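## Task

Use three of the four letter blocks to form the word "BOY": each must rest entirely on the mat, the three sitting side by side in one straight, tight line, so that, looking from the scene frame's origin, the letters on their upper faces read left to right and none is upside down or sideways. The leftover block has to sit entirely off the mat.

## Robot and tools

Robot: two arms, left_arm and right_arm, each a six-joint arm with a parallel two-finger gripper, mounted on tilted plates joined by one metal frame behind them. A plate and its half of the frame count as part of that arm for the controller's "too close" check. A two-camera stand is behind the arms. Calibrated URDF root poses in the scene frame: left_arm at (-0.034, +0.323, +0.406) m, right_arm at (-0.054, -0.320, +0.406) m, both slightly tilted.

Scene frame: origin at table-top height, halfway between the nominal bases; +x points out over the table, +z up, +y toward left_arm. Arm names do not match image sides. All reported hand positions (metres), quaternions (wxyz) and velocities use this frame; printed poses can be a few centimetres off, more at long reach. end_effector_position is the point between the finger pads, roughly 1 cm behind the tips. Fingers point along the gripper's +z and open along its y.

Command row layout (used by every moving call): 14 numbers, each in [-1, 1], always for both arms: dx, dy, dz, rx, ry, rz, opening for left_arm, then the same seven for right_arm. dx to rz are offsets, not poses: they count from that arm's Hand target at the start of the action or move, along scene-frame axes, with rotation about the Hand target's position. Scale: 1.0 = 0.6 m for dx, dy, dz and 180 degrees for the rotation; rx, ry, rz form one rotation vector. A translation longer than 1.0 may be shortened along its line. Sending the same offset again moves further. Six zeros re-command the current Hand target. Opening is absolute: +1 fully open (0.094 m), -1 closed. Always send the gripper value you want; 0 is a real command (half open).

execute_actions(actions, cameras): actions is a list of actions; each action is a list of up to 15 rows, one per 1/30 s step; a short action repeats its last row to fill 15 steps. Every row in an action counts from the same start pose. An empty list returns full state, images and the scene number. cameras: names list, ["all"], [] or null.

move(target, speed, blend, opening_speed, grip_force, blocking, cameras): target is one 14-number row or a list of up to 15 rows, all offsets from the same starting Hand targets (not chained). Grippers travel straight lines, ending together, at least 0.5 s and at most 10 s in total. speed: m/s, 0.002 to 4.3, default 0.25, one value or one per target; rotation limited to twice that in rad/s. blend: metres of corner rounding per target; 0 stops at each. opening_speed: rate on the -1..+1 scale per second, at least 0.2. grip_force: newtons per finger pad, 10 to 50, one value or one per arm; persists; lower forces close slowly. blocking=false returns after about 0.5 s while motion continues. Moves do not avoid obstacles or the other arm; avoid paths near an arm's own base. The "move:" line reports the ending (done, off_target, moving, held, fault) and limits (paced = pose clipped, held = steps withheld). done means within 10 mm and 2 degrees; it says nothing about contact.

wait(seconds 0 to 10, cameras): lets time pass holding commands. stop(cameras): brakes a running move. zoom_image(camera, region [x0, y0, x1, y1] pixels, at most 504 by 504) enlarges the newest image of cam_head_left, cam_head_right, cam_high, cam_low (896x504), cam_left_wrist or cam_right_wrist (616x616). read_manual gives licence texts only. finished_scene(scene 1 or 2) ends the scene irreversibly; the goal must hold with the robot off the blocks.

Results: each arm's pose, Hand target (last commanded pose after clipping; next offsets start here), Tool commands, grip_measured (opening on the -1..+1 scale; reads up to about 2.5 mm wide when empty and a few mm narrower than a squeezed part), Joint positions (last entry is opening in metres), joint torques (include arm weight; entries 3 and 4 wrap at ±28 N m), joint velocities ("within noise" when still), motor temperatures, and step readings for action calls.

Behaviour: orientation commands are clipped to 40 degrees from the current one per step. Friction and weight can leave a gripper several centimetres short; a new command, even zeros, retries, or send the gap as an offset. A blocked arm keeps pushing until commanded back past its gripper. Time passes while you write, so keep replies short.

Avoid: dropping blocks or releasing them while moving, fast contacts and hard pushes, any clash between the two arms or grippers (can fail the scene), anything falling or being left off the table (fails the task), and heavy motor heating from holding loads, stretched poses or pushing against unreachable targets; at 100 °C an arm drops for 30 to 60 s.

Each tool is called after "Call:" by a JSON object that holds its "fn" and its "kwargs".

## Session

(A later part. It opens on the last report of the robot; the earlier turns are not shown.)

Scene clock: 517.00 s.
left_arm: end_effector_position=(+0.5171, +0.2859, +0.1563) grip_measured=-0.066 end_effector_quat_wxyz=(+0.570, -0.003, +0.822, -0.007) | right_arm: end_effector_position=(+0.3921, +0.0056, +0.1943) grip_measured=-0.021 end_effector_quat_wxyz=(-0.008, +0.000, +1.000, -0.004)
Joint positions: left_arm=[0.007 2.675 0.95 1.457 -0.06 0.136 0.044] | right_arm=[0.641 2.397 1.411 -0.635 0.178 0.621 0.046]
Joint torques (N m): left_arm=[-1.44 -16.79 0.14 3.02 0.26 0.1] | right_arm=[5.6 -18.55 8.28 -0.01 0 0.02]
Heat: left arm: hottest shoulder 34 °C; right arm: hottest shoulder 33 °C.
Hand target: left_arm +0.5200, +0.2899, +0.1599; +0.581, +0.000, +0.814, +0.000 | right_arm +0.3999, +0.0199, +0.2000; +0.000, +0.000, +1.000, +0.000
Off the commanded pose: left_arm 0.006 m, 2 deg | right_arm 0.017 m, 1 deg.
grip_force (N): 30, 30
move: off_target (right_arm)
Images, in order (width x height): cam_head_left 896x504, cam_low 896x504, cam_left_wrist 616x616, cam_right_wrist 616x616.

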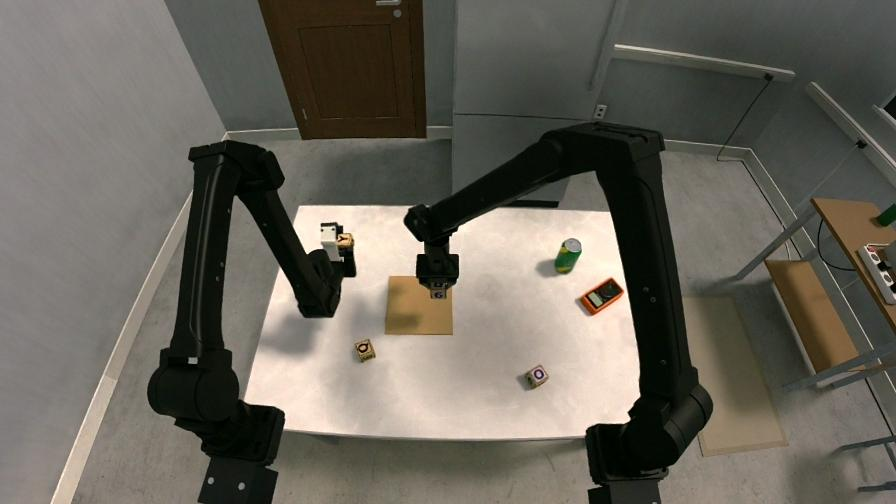

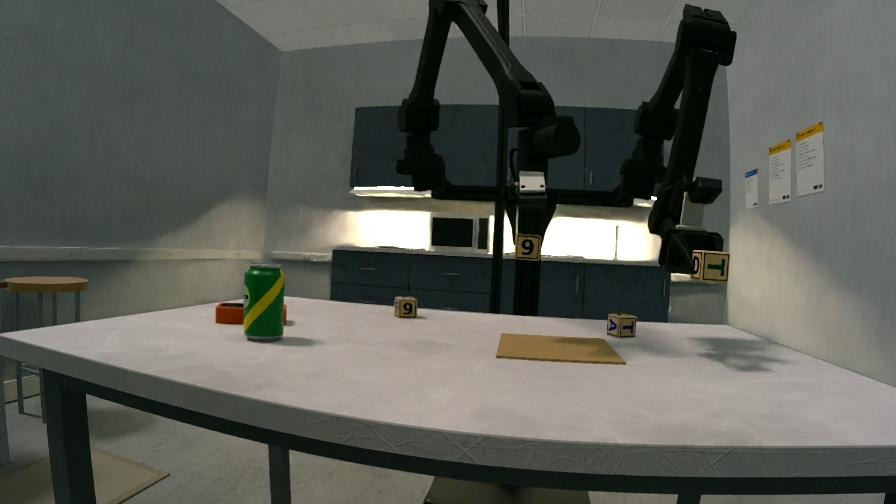

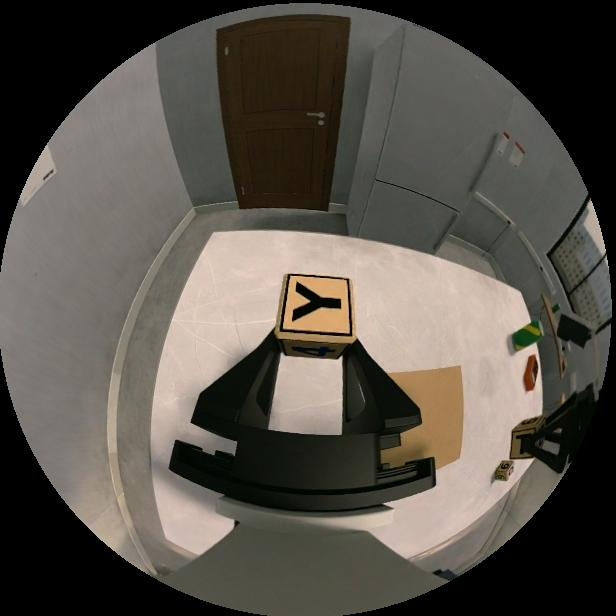

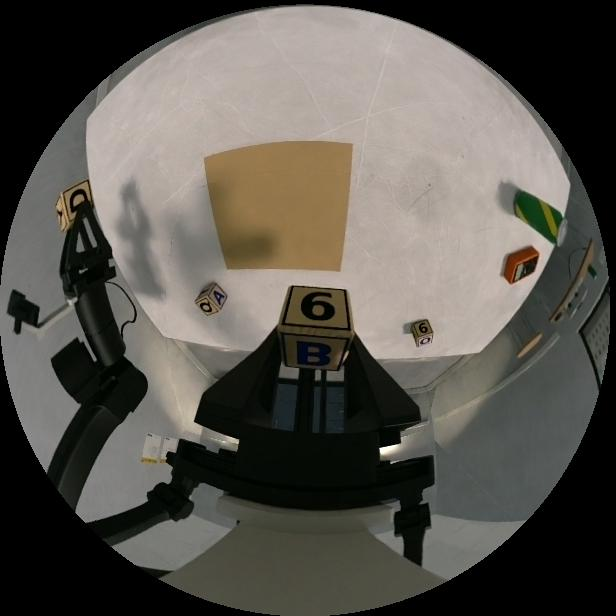

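Call:
{"fn": "move", "kwargs": {"target": [[0, 0, -0.08, 0, 0, 0, -0.35, 0.0718, 0.1968, -0.12, 0, 0, 0, -0.35], [0, 0, -0.185, 0, 0, 0, -0.35, 0.0718, 0.1968, -0.2317, 0, 0, 0, -0.35]], "speed": [0.25, 0.1], "blend": [0.02, 0], "cameras": ["cam_low", "cam_left_wrist", "cam_right_wrist"]}}

Call:
{"fn": "zoom_image", "kwargs": {"camera": "cam_low", "region": [480, 250, 780, 400]}}

Scene clock: 549.83 s.
left_arm: end_effector_position=(+0.5171, +0.2860, +0.0452) grip_measured=-0.066 end_effector_quat_wxyz=(+0.571, -0.003, +0.821, -0.007) | right_arm: end_effector_position=(+0.4261, +0.1332, +0.0548) grip_measured=-0.021 end_effector_quat_wxyz=(-0.009, -0.009, +1.000, -0.008)
Joint positions: left_arm=[0.051 2.968 1.225 1.477 -0.019 0.146 0.044] | right_arm=[0.731 2.916 2.069 -0.796 0.177 0.696 0.046]
Joint torques (N m): left_arm=[-1.49 -17.03 -0.03 2.77 0.27 0.09] | right_arm=[4.84 -22.71 9.68 0.12 -0.03 -0.06]
Heat: left arm: hottest shoulder 33 °C; right arm: hottest shoulder 33 °C.
Hand target: left_arm +0.5198, +0.2900, +0.0488; +0.581, +0.000, +0.814, +0.000 | right_arm +0.4431, +0.1382, +0.0611; +0.000, +0.000, +1.000, +0.000
Off the commanded pose: left_arm 0.006 m, 2 deg | right_arm 0.019 m, 2 deg.
grip_force (N): 30, 30
move: off_target (right_arm)
Images, in order (width x height): cam_low 896x504, cam_left_wrist 616x616, cam_right_wrist 616x616.

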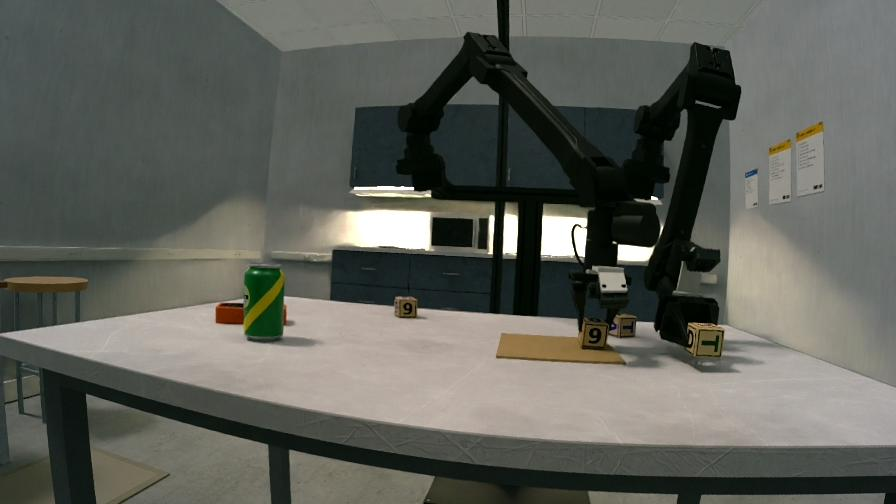

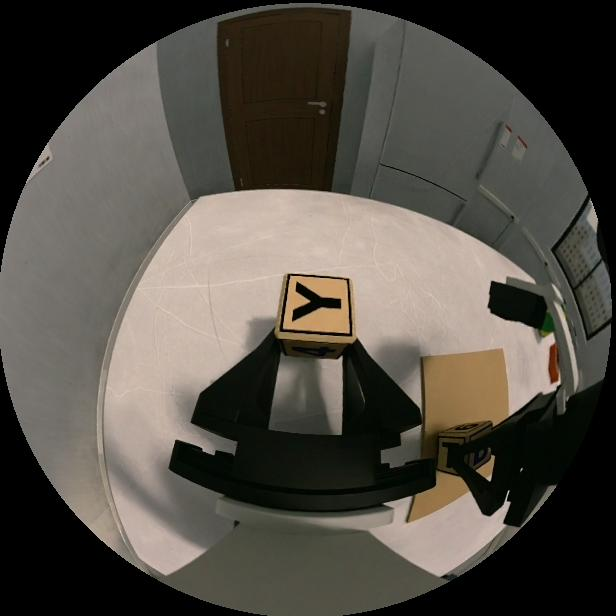

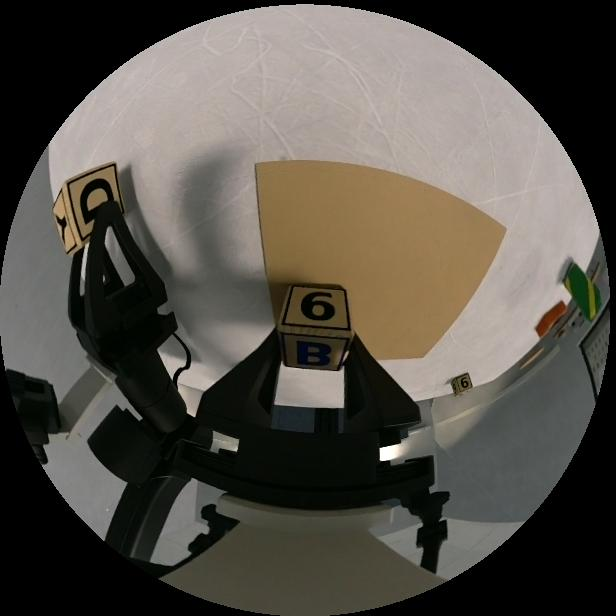

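Scaled by 1.680 from the camera's 896x504 image, which has a finer 1280x720 frame.

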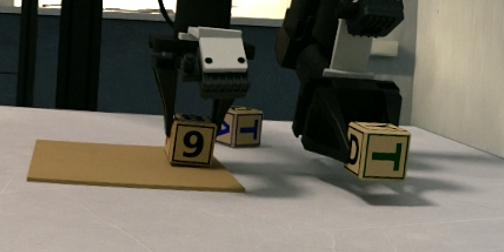

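Call:
{"fn": "move", "kwargs": {"target": [0, 0, -0.0167, 0, 0, 0, -0.35, 0, -0.037, -0.0185, 0, 0, 0, -0.35], "speed": 0.05, "cameras": ["cam_low", "cam_right_wrist"]}}

Call:
{"fn": "zoom_image", "kwargs": {"camera": "cam_low", "region": [560, 300, 740, 380]}}

Scene clock: 572.67 s.
left_arm: end_effector_position=(+0.5190, +0.2860, +0.0377) grip_measured=-0.066 end_effector_quat_wxyz=(+0.573, -0.004, +0.819, -0.007) | right_arm: end_effector_position=(+0.4337, +0.1249, +0.0510) grip_measured=-0.021 end_effector_quat_wxyz=(-0.005, -0.005, +1.000, -0.002)
Joint positions: left_arm=[0.054 2.989 1.253 1.477 -0.015 0.147 0.044] | right_arm=[0.712 2.912 2.054 -0.767 0.174 0.681 0.046]
Joint torques (N m): left_arm=[-1.49 -16.85 0.1 2.65 0.27 0.1] | right_arm=[3.78 -23.82 5.33 0.98 0.15 -0.15]
Heat: left arm: hottest shoulder 33 °C; right arm: hottest shoulder 34 °C.
Hand target: left_arm +0.5200, +0.2899, +0.0389; +0.581, +0.000, +0.814, +0.000 | right_arm +0.4432, +0.1159, +0.0500; +0.000, +0.000, +1.000, +0.000
Off the commanded pose: left_arm 0.004 m, 1 deg | right_arm 0.013 m, 1 deg.
grip_force (N): 30, 30
move: off_target (right_arm)
Images, in order (width x height): cam_low 896x504, cam_right_wrist 616x616.

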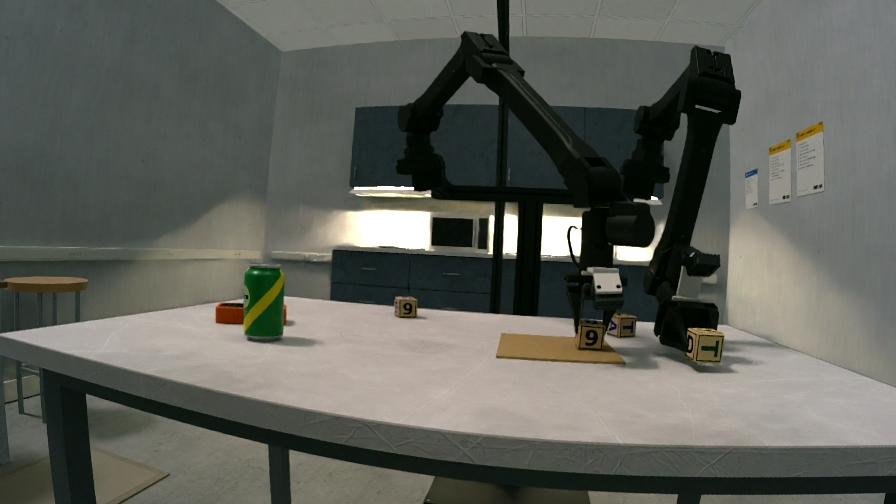

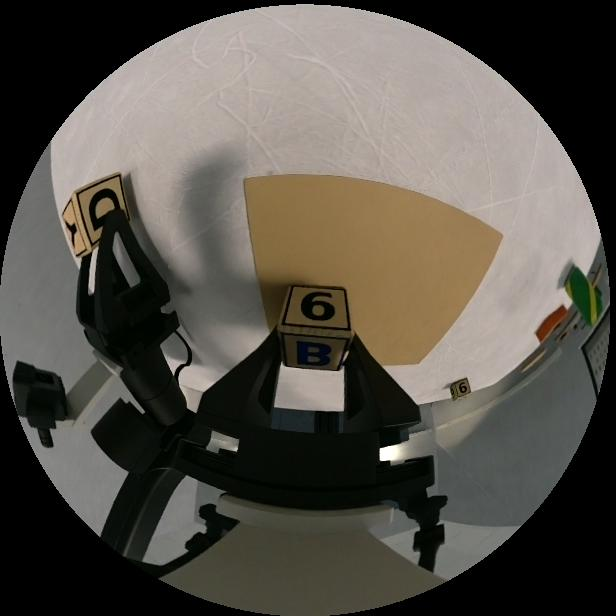

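Scaled by 2.800 from the camera's 896x504 image, which has a finer 1280x720 frame.

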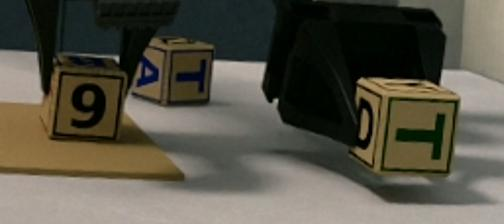

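Call:
{"fn": "move", "kwargs": {"target": [0, 0, -0.0133, 0, 0, 0, -0.35, -0.0067, -0.02, -0.0117, 0, 0, 0, -0.35], "speed": 0.04, "cameras": ["cam_low", "cam_right_wrist"]}}

Call:
{"fn": "zoom_image", "kwargs": {"camera": "cam_low", "region": [560, 300, 740, 380]}}

Scene clock: 580.00 s.
left_arm: end_effector_position=(+0.5194, +0.2861, +0.0305) grip_measured=-0.066 end_effector_quat_wxyz=(+0.575, -0.004, +0.818, -0.006) | right_arm: end_effector_position=(+0.4332, +0.1215, +0.0499) grip_measured=-0.021 end_effector_quat_wxyz=(+0.003, -0.009, +1.000, +0.005)
Joint positions: left_arm=[0.057 3.009 1.276 1.477 -0.012 0.148 0.044] | right_arm=[0.708 2.896 2.013 -0.719 0.174 0.667 0.046]
Joint torques (N m): left_arm=[-1.44 -16.79 -0.12 2.54 0.26 0.1] | right_arm=[3.49 -22.89 4.7 0.68 0.14 -0.14]
Heat: left arm: hottest shoulder 33 °C; right arm: hottest shoulder 35 °C.
Hand target: left_arm +0.5199, +0.2900, +0.0309; +0.581, +0.000, +0.814, +0.000 | right_arm +0.4390, +0.1040, +0.0430; +0.000, +0.000, +1.000, +0.000
Off the commanded pose: left_arm 0.004 m, 1 deg | right_arm 0.020 m, 1 deg.
grip_force (N): 30, 30
move: off_target (right_arm)
Images, in order (width x height): cam_low 896x504, cam_right_wrist 616x616.

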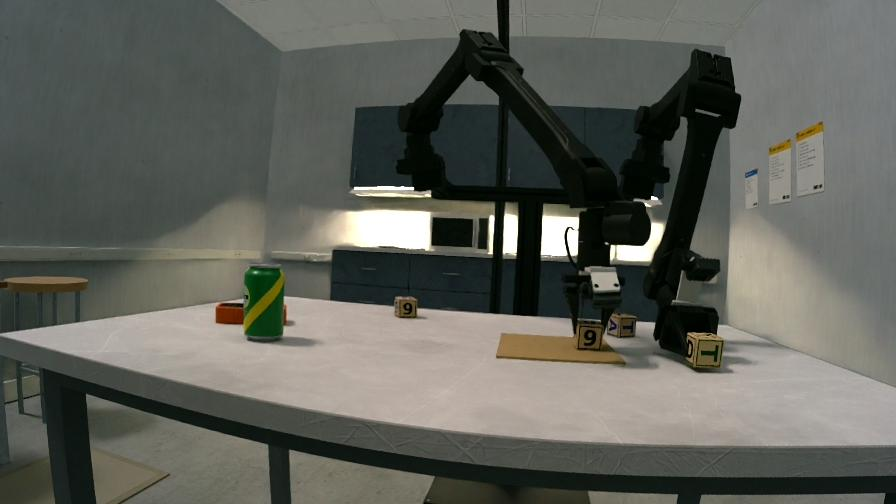

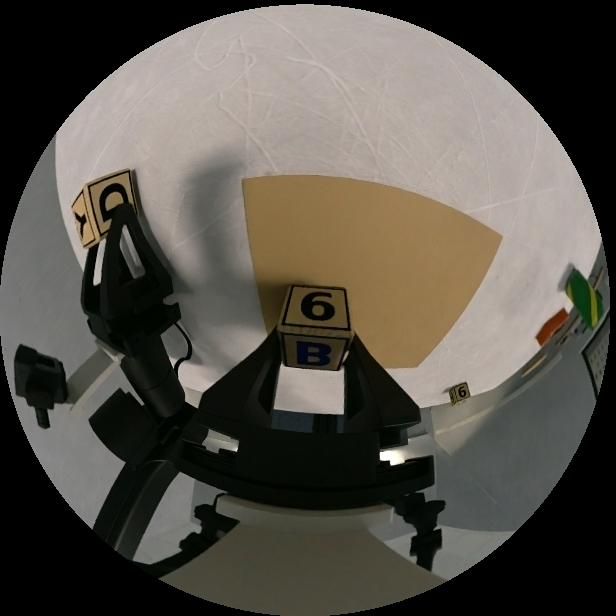

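Scaled by 2.800 from the camera's 896x504 image, which has a finer 1280x720 frame.

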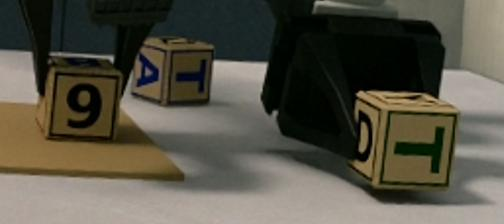

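Call:
{"fn": "zoom_image", "kwargs": {"camera": "cam_low", "region": [565, 310, 635, 365]}}

Call:
{"fn": "zoom_image", "kwargs": {"camera": "cam_low", "region": [670, 315, 740, 380]}}

Scaled by 7.200 from the camera's 896x504 image, which has a finer 1280x720 frame.

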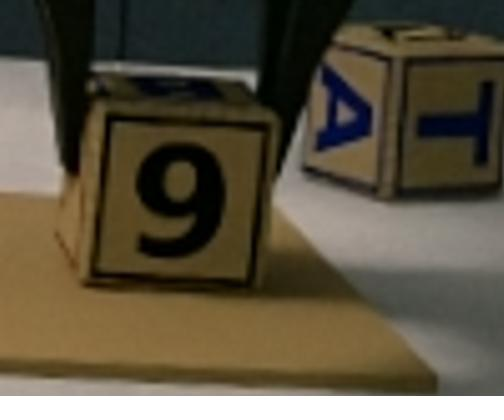

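Scaled by 7.200 from the camera's 896x504 image, which has a finer 1280x720 frame.

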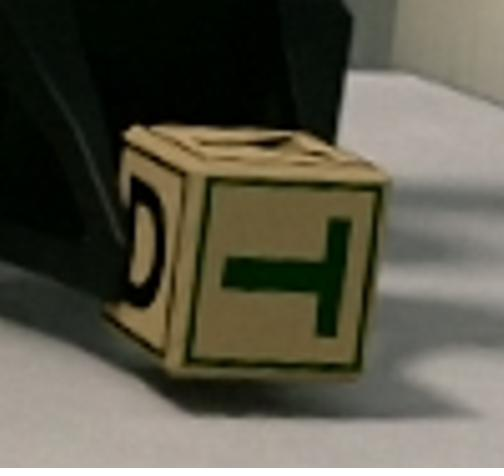

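Call:
{"fn": "move", "kwargs": {"target": [0, 0, -0.0083, 0, 0, 0, -0.35, -0.0097, 0.0292, 0.0115, 0, 0, 0, -0.35], "speed": 0.04, "cameras": ["cam_low"]}}

Call:
{"fn": "zoom_image", "kwargs": {"camera": "cam_low", "region": [670, 315, 740, 380]}}

Call:
{"fn": "zoom_image", "kwargs": {"camera": "cam_low", "region": [565, 310, 635, 365]}}

Scene clock: 607.40 s.
left_arm: end_effector_position=(+0.5200, +0.2860, +0.0264) grip_measured=-0.066 end_effector_quat_wxyz=(+0.576, -0.004, +0.818, -0.006) | right_arm: end_effector_position=(+0.4328, +0.1215, +0.0500) grip_measured=-0.021 end_effector_quat_wxyz=(+0.003, -0.007, +1.000, +0.005)
Joint positions: left_arm=[0.059 3.021 1.29 1.477 -0.01 0.148 0.044] | right_arm=[0.708 2.896 2.013 -0.72 0.174 0.672 0.046]
Joint torques (N m): left_arm=[-1.44 -16.73 0.1 2.43 0.27 0.1] | right_arm=[4.95 -22.77 7.21 -0.09 0.09 0.07]
Motor temperatures (°C): left_arm=[29 33 30 28 28 25 28] | right_arm=[28 37 31 27 28 27 28]
Heat: left arm: hottest shoulder 33 °C; right arm: hottest shoulder 37 °C.
Hand target: left_arm +0.5199, +0.2898, +0.0259; +0.581, +0.000, +0.814, -0.001 | right_arm +0.4333, +0.1215, +0.0498; +0.000, +0.000, +1.000, +0.000
Off the commanded pose: left_arm 0.004 m, 1 deg | right_arm 0.000 m, 1 deg.
grip_force (N): 30, 30
move: done
Images, in order (width x height): cam_low 896x504.

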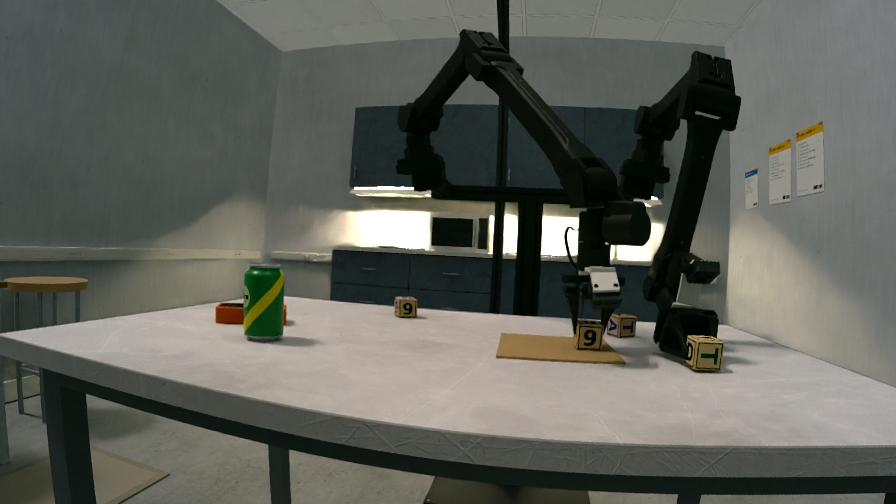

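Scaled by 7.200 from the camera's 896x504 image, which has a finer 1280x720 frame.

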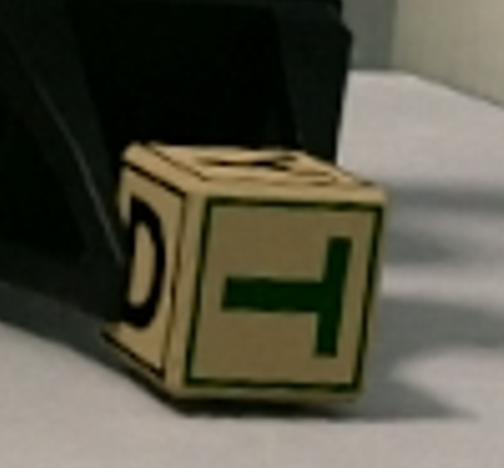

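Scaled by 7.200 from the camera's 896x504 image, which has a finer 1280x720 frame.

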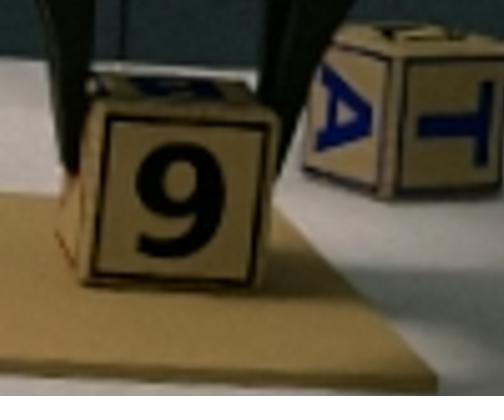

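Call:
{"fn": "move", "kwargs": {"target": [[0, 0, -0.005, 0, 0, 0, -0.35, 0, 0, 0, 0, 0, 0, 0.5], [0, 0, -0.005, 0, 0, 0, 0.6, 0, 0, 0.1667, 0, 0, 0, 0.5], [0.0067, 0, 0.0168, 0, 0.3944, 0, 0.6, -0.3863, -0.6425, 0.1337, 0, 0, 0.1556, 0.6]], "speed": [0.05, 0.1, 0.25], "opening_speed": 0.8, "cameras": ["cam_low", "cam_head_left", "cam_left_wrist", "cam_right_wrist"]}}

Scene clock: 679.83 s.
left_arm: end_effector_position=(+0.5102, +0.2956, +0.0306) grip_measured=+0.597 end_effector_quat_wxyz=(-0.009, +0.002, +1.000, -0.001) | right_arm: end_effector_position=(+0.1995, -0.2611, +0.1255) grip_measured=+0.597 end_effector_quat_wxyz=(-0.008, -0.243, +0.970, -0.001)
Joint positions: left_arm=[0.03 2.622 1.522 -0.4 -0.158 0.012 0.075] | right_arm=[0.188 2.339 0.586 0.218 0.178 -0.331 0.075]
Joint torques (N m): left_arm=[-3.55 -21.71 4.51 -0.34 -0.08 -0.2] | right_arm=[2.37 -12.81 -3.14 1.1 -0.3 -0.17]
Heat: left arm: hottest shoulder 32 °C; right arm: hottest shoulder 38 °C.
Hand target: left_arm +0.5239, +0.2899, +0.0360; +0.000, +0.000, +1.000, +0.000 | right_arm +0.2015, -0.2641, +0.1301; +0.000, -0.242, +0.970, +0.000
Off the commanded pose: left_arm 0.016 m, 1 deg | right_arm 0.006 m, 1 deg.
grip_force (N): 30, 30
move: off_target (left_arm)
Images, in order (width x height): cam_head_left 896x504, cam_low 896x504, cam_left_wrist 616x616, cam_right_wrist 616x616.

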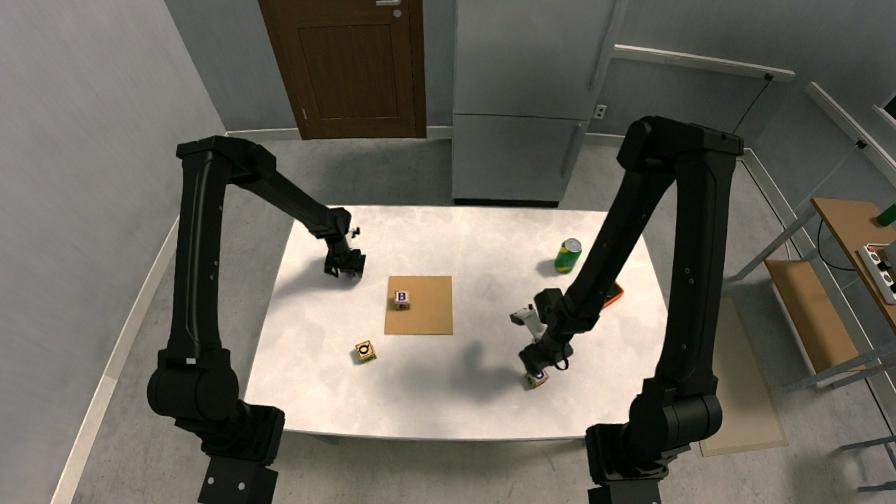

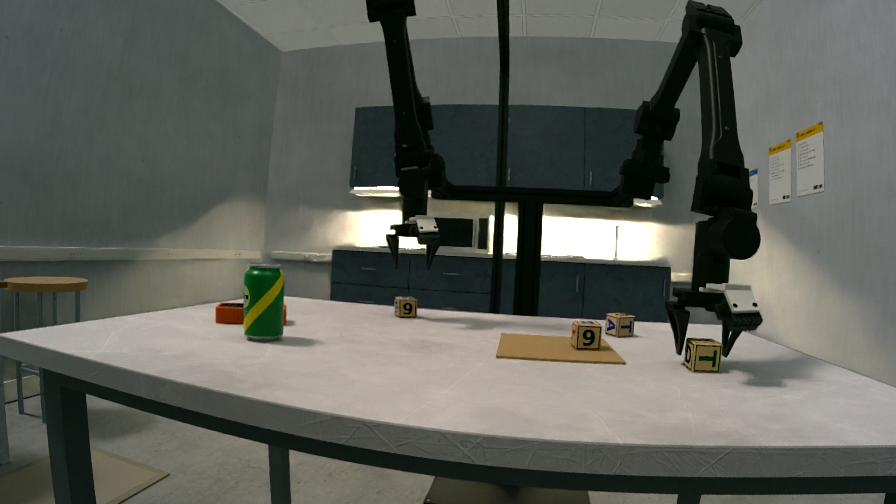

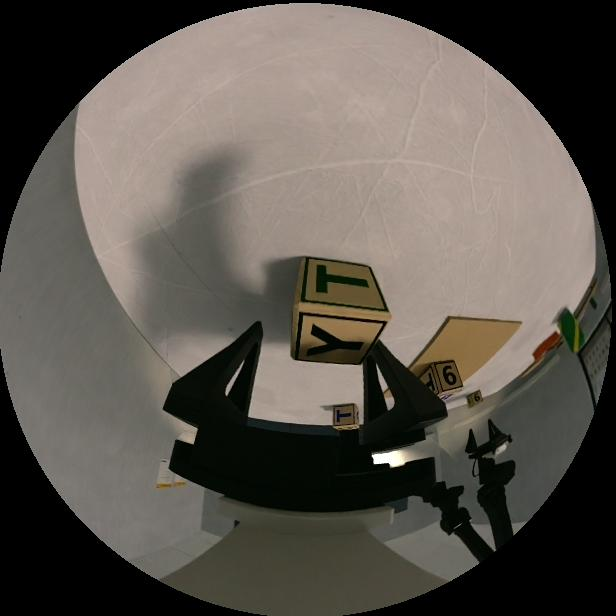

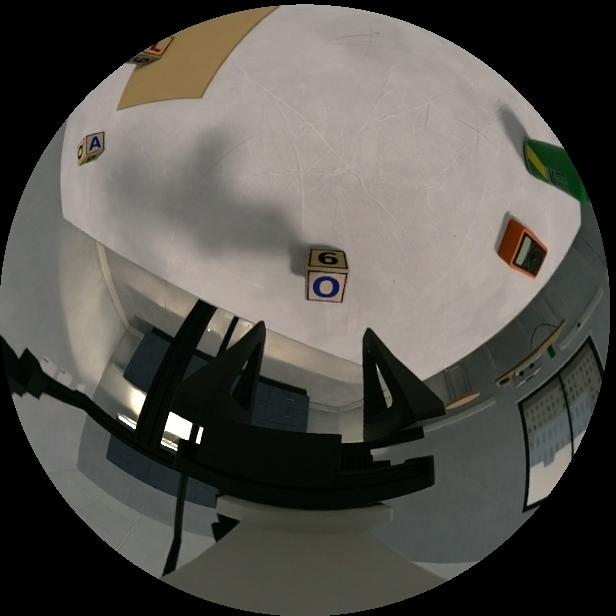

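Call:
{"fn": "move", "kwargs": {"target": [[0.0317, -0.02, 0.0033, 0, 0, 0, 0.6, -0.0158, -0.0232, -0.1535, 0, 0, 0, 0.6], [0.0317, -0.02, 0.0033, 0, 0, 0, -0.35, -0.0158, -0.0232, -0.1535, 0, 0, 0, -0.35]], "speed": 0.08, "opening_speed": 0.7, "cameras": ["cam_low", "cam_left_wrist", "cam_right_wrist"]}}

Scene clock: 708.50 s.
left_arm: end_effector_position=(+0.5341, +0.2847, +0.0384) grip_measured=-0.058 end_effector_quat_wxyz=(-0.004, +0.002, +1.000, -0.001) | right_arm: end_effector_position=(+0.1905, -0.2762, +0.0401) grip_measured=-0.022 end_effector_quat_wxyz=(-0.005, -0.243, +0.970, -0.001)
Joint positions: left_arm=[0.009 2.63 1.59 -0.454 -0.159 -0.009 0.044] | right_arm=[0.079 2.629 0.713 0.406 0.171 -0.441 0.046]
Joint torques (N m): left_arm=[-3.6 -21.25 5.2 -0.31 -0.07 -0.2] | right_arm=[2.37 -11.05 -3.18 0.98 -0.31 -0.16]
Heat: left arm: hottest shoulder 35 °C; right arm: hottest shoulder 36 °C.
Hand target: left_arm +0.5430, +0.2779, +0.0379; +0.000, -0.001, +1.000, +0.000 | right_arm +0.1920, -0.2780, +0.0379; +0.000, -0.242, +0.970, +0.000
Off the commanded pose: left_arm 0.011 m, 1 deg | right_arm 0.003 m, 1 deg.
grip_force (N): 30, 30
move: off_target (left_arm); target 2's new opening was sent with left_arm's hand 0.011 m and 1 deg from that target
Images, in order (width x height): cam_low 896x504, cam_left_wrist 616x616, cam_right_wrist 616x616.

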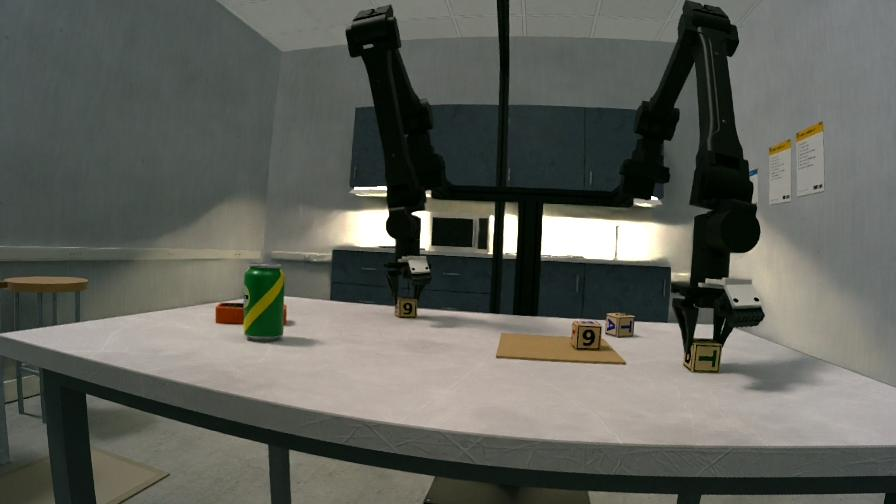

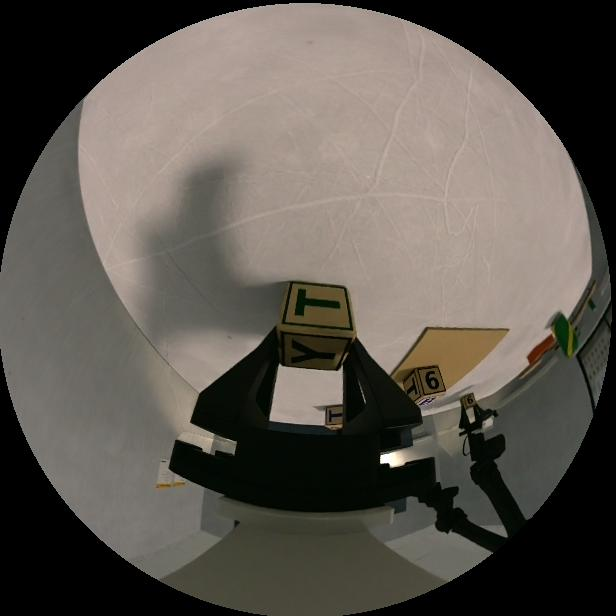

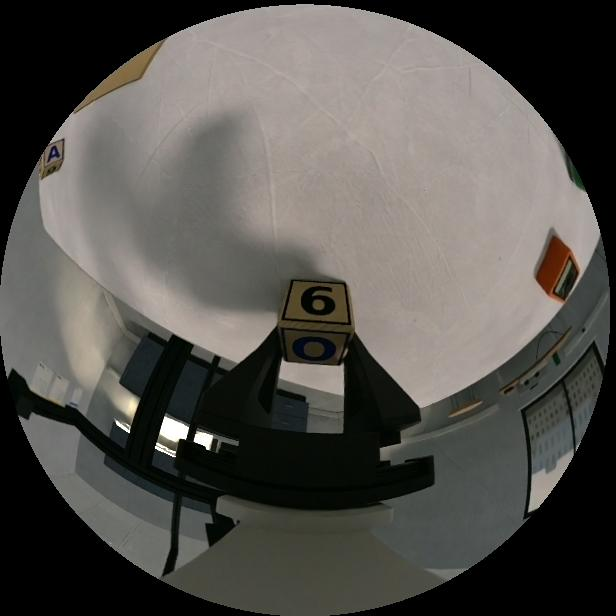

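Call:
{"fn": "move", "kwargs": {"target": [[0, 0, 0.2, 0, 0, 0, -0.35, 0, 0, 0.2167, 0, 0, 0, -0.35], [-0.105, 0.02, 0.2533, 0, 0, -0.4944, -0.35, 0.3133, 0.2467, 0.3533, 0, -0.3333, 0, -0.35]], "speed": [0.15, 0.3], "blend": [0.03, 0], "cameras": ["cam_low", "cam_left_wrist", "cam_right_wrist"]}}

Call:
{"fn": "zoom_image", "kwargs": {"camera": "cam_low", "region": [420, 180, 560, 280]}}

Scene clock: 732.83 s.
left_arm: end_effector_position=(+0.4652, +0.2918, +0.1724) grip_measured=-0.059 end_effector_quat_wxyz=(-0.019, +0.695, +0.718, -0.014) | right_arm: end_effector_position=(+0.3781, -0.1364, +0.2454) grip_measured=-0.022 end_effector_quat_wxyz=(+0.473, -0.208, +0.847, -0.123)
Joint positions: left_arm=[-0.024 2.251 1.22 -0.508 -0.169 1.487 0.044] | right_arm=[0.566 2.394 0.635 1.204 0.566 -0.355 0.046]
Joint torques (N m): left_arm=[-2.84 -22.59 2.88 0.44 0.27 0.1] | right_arm=[4.54 -12.63 0.34 2.77 0.05 -0.12]
Heat: left arm: hottest shoulder 35 °C; right arm: hottest shoulder 35 °C.
Hand target: left_arm +0.4800, +0.2900, +0.1900; +0.000, +0.701, +0.714, +0.000 | right_arm +0.3801, -0.1301, +0.2499; +0.485, -0.210, +0.840, -0.121
Off the commanded pose: left_arm 0.023 m, 3 deg | right_arm 0.008 m, 2 deg.
grip_force (N): 30, 30
move: off_target (left_arm)
Images, in order (width x height): cam_low 896x504, cam_left_wrist 616x616, cam_right_wrist 616x616.

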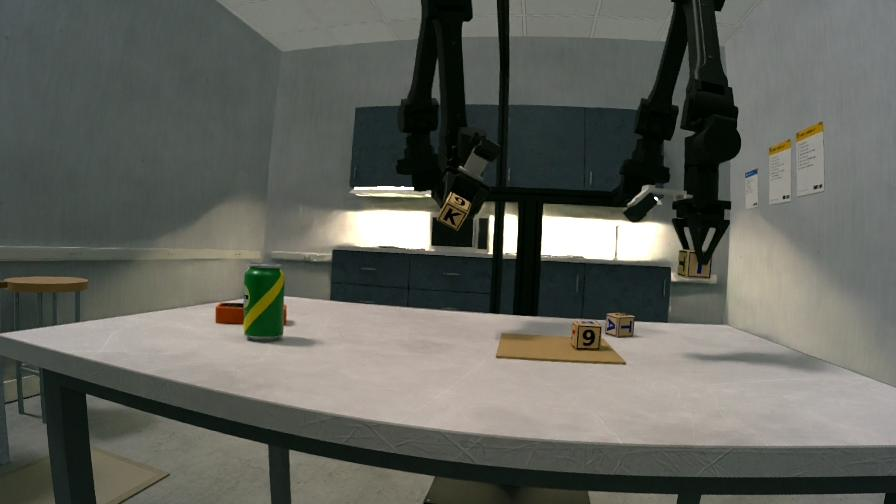

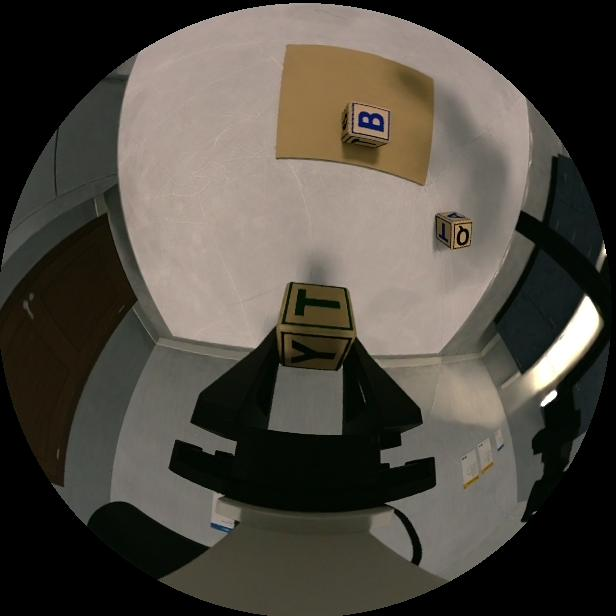

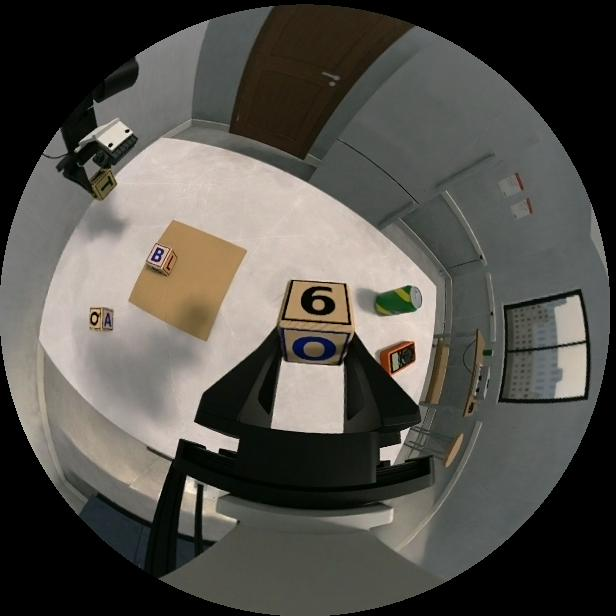

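Scaled by 3.600 from the camera's 896x504 image, which has a finer 1280x720 frame.

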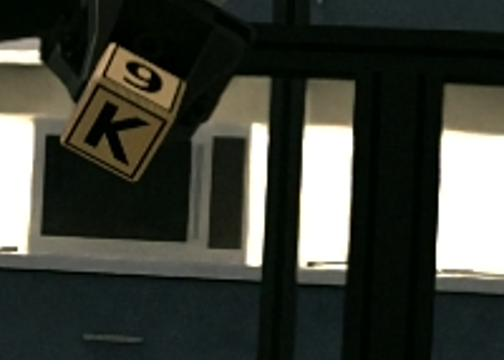

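Call:
{"fn": "zoom_image", "kwargs": {"camera": "cam_low", "region": [430, 185, 480, 235]}}

Scaled by 10.080 from the camera's 896x504 image, which has a finer 1280x720 frame.

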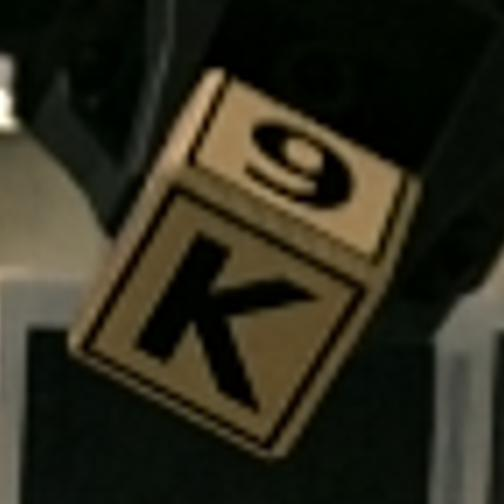

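Call:
{"fn": "move", "kwargs": {"target": [[0, 0, 0, 0, 0, 0, -0.35, 0.0998, 0.2668, -0.1832, 0.0814, 0.3263, -0.1413, -0.35], [0, 0, 0, 0, 0, 0, -0.35, 0.1115, 0.2785, -0.3065, 0.0814, 0.3263, -0.1413, -0.35]], "speed": [0.3, 0.12], "blend": [0.02, 0], "cameras": ["cam_low", "cam_right_wrist"]}}

Call:
{"fn": "zoom_image", "kwargs": {"camera": "cam_low", "region": [520, 300, 640, 370]}}

Scene clock: 785.80 s.
left_arm: end_effector_position=(+0.4652, +0.2917, +0.1724) grip_measured=-0.059 end_effector_quat_wxyz=(-0.019, +0.695, +0.718, -0.014) | right_arm: end_effector_position=(+0.4297, +0.0334, +0.0600) grip_measured=-0.022 end_effector_quat_wxyz=(-0.009, -0.010, +1.000, -0.008)
Joint positions: left_arm=[-0.024 2.251 1.22 -0.508 -0.169 1.487 0.044] | right_arm=[0.603 2.759 1.748 -0.608 0.185 0.565 0.046]
Joint torques (N m): left_arm=[-2.84 -22.65 2.88 0.46 0.27 0.1] | right_arm=[3.96 -21.83 7.65 0.13 -0.18 0]
Heat: left arm: hottest shoulder 36 °C; right arm: hottest shoulder 34 °C.
Hand target: left_arm +0.4800, +0.2899, +0.1900; +0.000, +0.700, +0.714, +0.000 | right_arm +0.4470, +0.0372, +0.0661; +0.000, +0.000, +1.000, +0.000
Off the commanded pose: left_arm 0.023 m, 3 deg | right_arm 0.019 m, 2 deg.
grip_force (N): 30, 30
move: off_target (left_arm, right_arm)
Images, in order (width x height): cam_low 896x504, cam_right_wrist 616x616.

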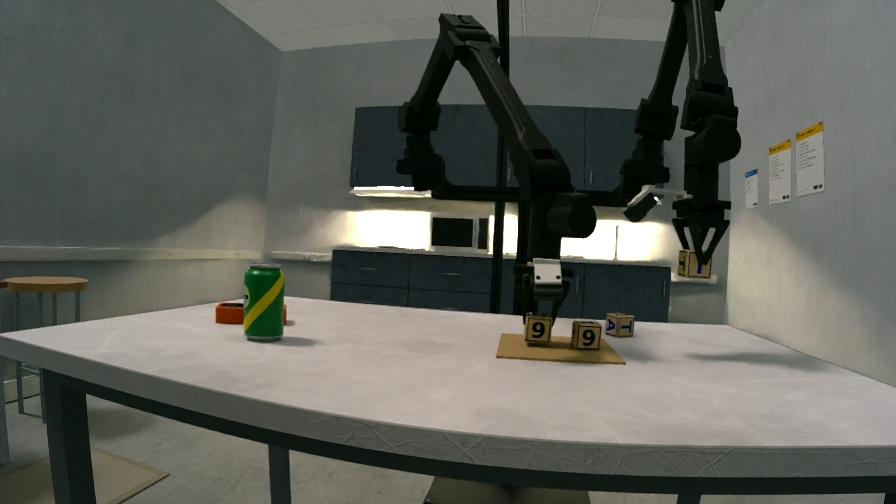

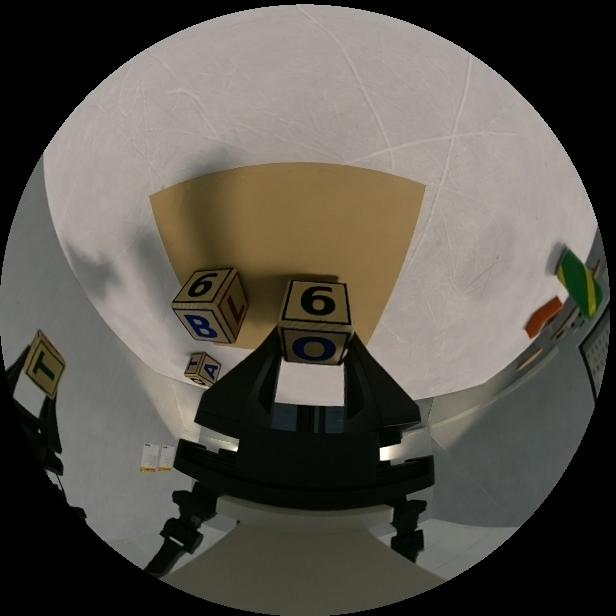

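Scaled by 4.200 from the camera's 896x504 image, which has a finer 1280x720 frame.

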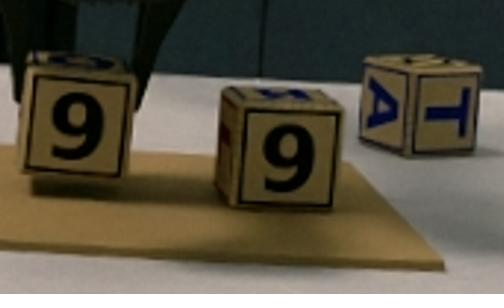

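Call:
{"fn": "move", "kwargs": {"target": [[0, 0, 0, 0, 0, 0, -0.35, 0, 0, -0.0142, 0, 0, 0, -0.35], [0, 0, 0, 0, 0, 0, -0.35, 0, 0, -0.0142, 0, 0, 0, 0.55], [0, 0, 0, 0, 0, 0, -0.35, 0, 0, 0.07, 0, 0, 0, 0.55], [0, 0, 0, 0, 0, 0, -0.35, 0, 0, 0.07, 0, 0, 0.5, 0.55]], "speed": [0.05, 0.05, 0.12, 0.3], "opening_speed": 0.8, "cameras": ["cam_low", "cam_right_wrist"]}}

Scene clock: 807.70 s.
left_arm: end_effector_position=(+0.4652, +0.2917, +0.1724) grip_measured=-0.059 end_effector_quat_wxyz=(-0.019, +0.695, +0.718, -0.014) | right_arm: end_effector_position=(+0.4429, +0.0328, +0.0962) grip_measured=+0.548 end_effector_quat_wxyz=(+0.005, +0.702, -0.713, +0.001)
Joint positions: left_arm=[-0.024 2.251 1.22 -0.508 -0.169 1.487 0.044] | right_arm=[0.601 2.686 1.721 -0.638 0.184 -0.976 0.073]
Joint torques (N m): left_arm=[-2.78 -22.65 2.89 0.46 0.27 0.1] | right_arm=[5.13 -23.12 5.09 0.01 -0.35 -0.19]
Heat: left arm: hottest shoulder 36 °C; right arm: hottest shoulder 36 °C.
Hand target: left_arm +0.4800, +0.2899, +0.1900; +0.000, +0.700, +0.714, +0.000 | right_arm +0.4469, +0.0371, +0.1081; +0.000, +0.707, -0.707, +0.000
Off the commanded pose: left_arm 0.023 m, 3 deg | right_arm 0.013 m, 1 deg.
grip_force (N): 30, 30
move: off_target (left_arm, right_arm); target 2's new opening was sent with right_arm's hand 0.017 m and 2 deg from that target
Images, in order (width x height): cam_low 896x504, cam_right_wrist 616x616.

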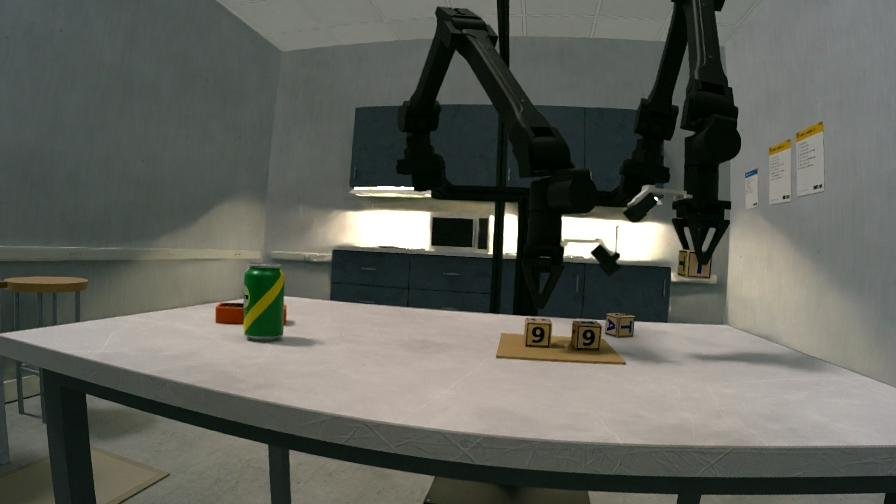

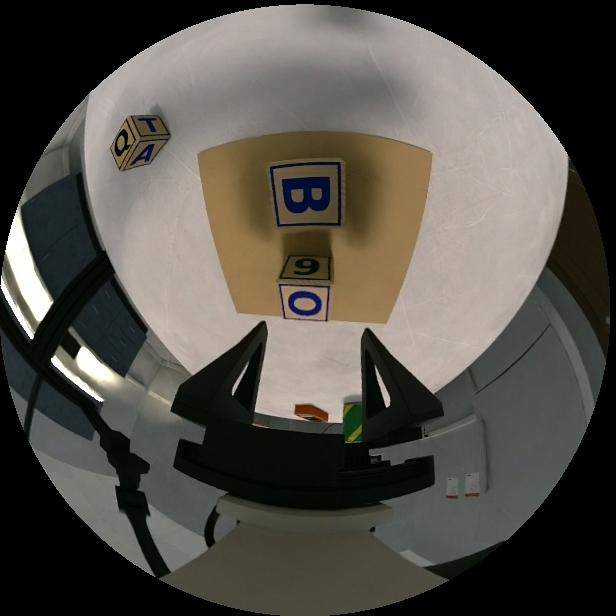

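Call:
{"fn": "move", "kwargs": {"target": [[0, 0, 0, 0, 0, 0, -0.35, -0.0165, 0, -0.0802, 0, 0, 0, 0.55], [0, 0, 0, 0, 0, 0, -0.35, -0.0165, 0, -0.0802, 0, 0, 0, -0.35]], "speed": 0.1, "opening_speed": 0.7, "cameras": ["cam_right_wrist"]}}

Scene clock: 826.60 s.
left_arm: end_effector_position=(+0.4652, +0.2917, +0.1724) grip_measured=-0.059 end_effector_quat_wxyz=(-0.019, +0.695, +0.718, -0.014) | right_arm: end_effector_position=(+0.4176, +0.0259, +0.0523) grip_measured=-0.001 end_effector_quat_wxyz=(+0.023, +0.706, -0.708, -0.003)
Joint positions: left_arm=[-0.024 2.251 1.22 -0.508 -0.169 1.487 0.044] | right_arm=[0.601 2.764 1.724 -0.601 0.184 -0.982 0.047]
Joint torques (N m): left_arm=[-2.84 -22.65 2.88 0.46 0.27 0.1] | right_arm=[5.01 -21.66 7.16 0.79 -0.34 -0.17]
Heat: left arm: hottest shoulder 36 °C; right arm: hottest shoulder 36 °C.
Hand target: left_arm +0.4800, +0.2899, +0.1900; +0.000, +0.700, +0.714, +0.000 | right_arm +0.4370, +0.0371, +0.0599; +0.000, +0.707, -0.707, +0.000
Off the commanded pose: left_arm 0.023 m, 3 deg | right_arm 0.024 m, 3 deg.
grip_force (N): 30, 30
move: off_target (left_arm, right_arm); target 2's new opening was sent with right_arm's hand 0.024 m and 3 deg from that target
Images, in order (width x height): cam_right_wrist 616x616.

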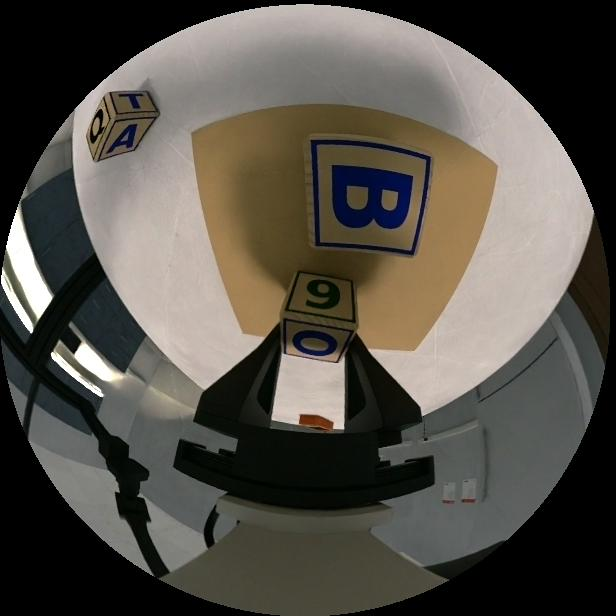

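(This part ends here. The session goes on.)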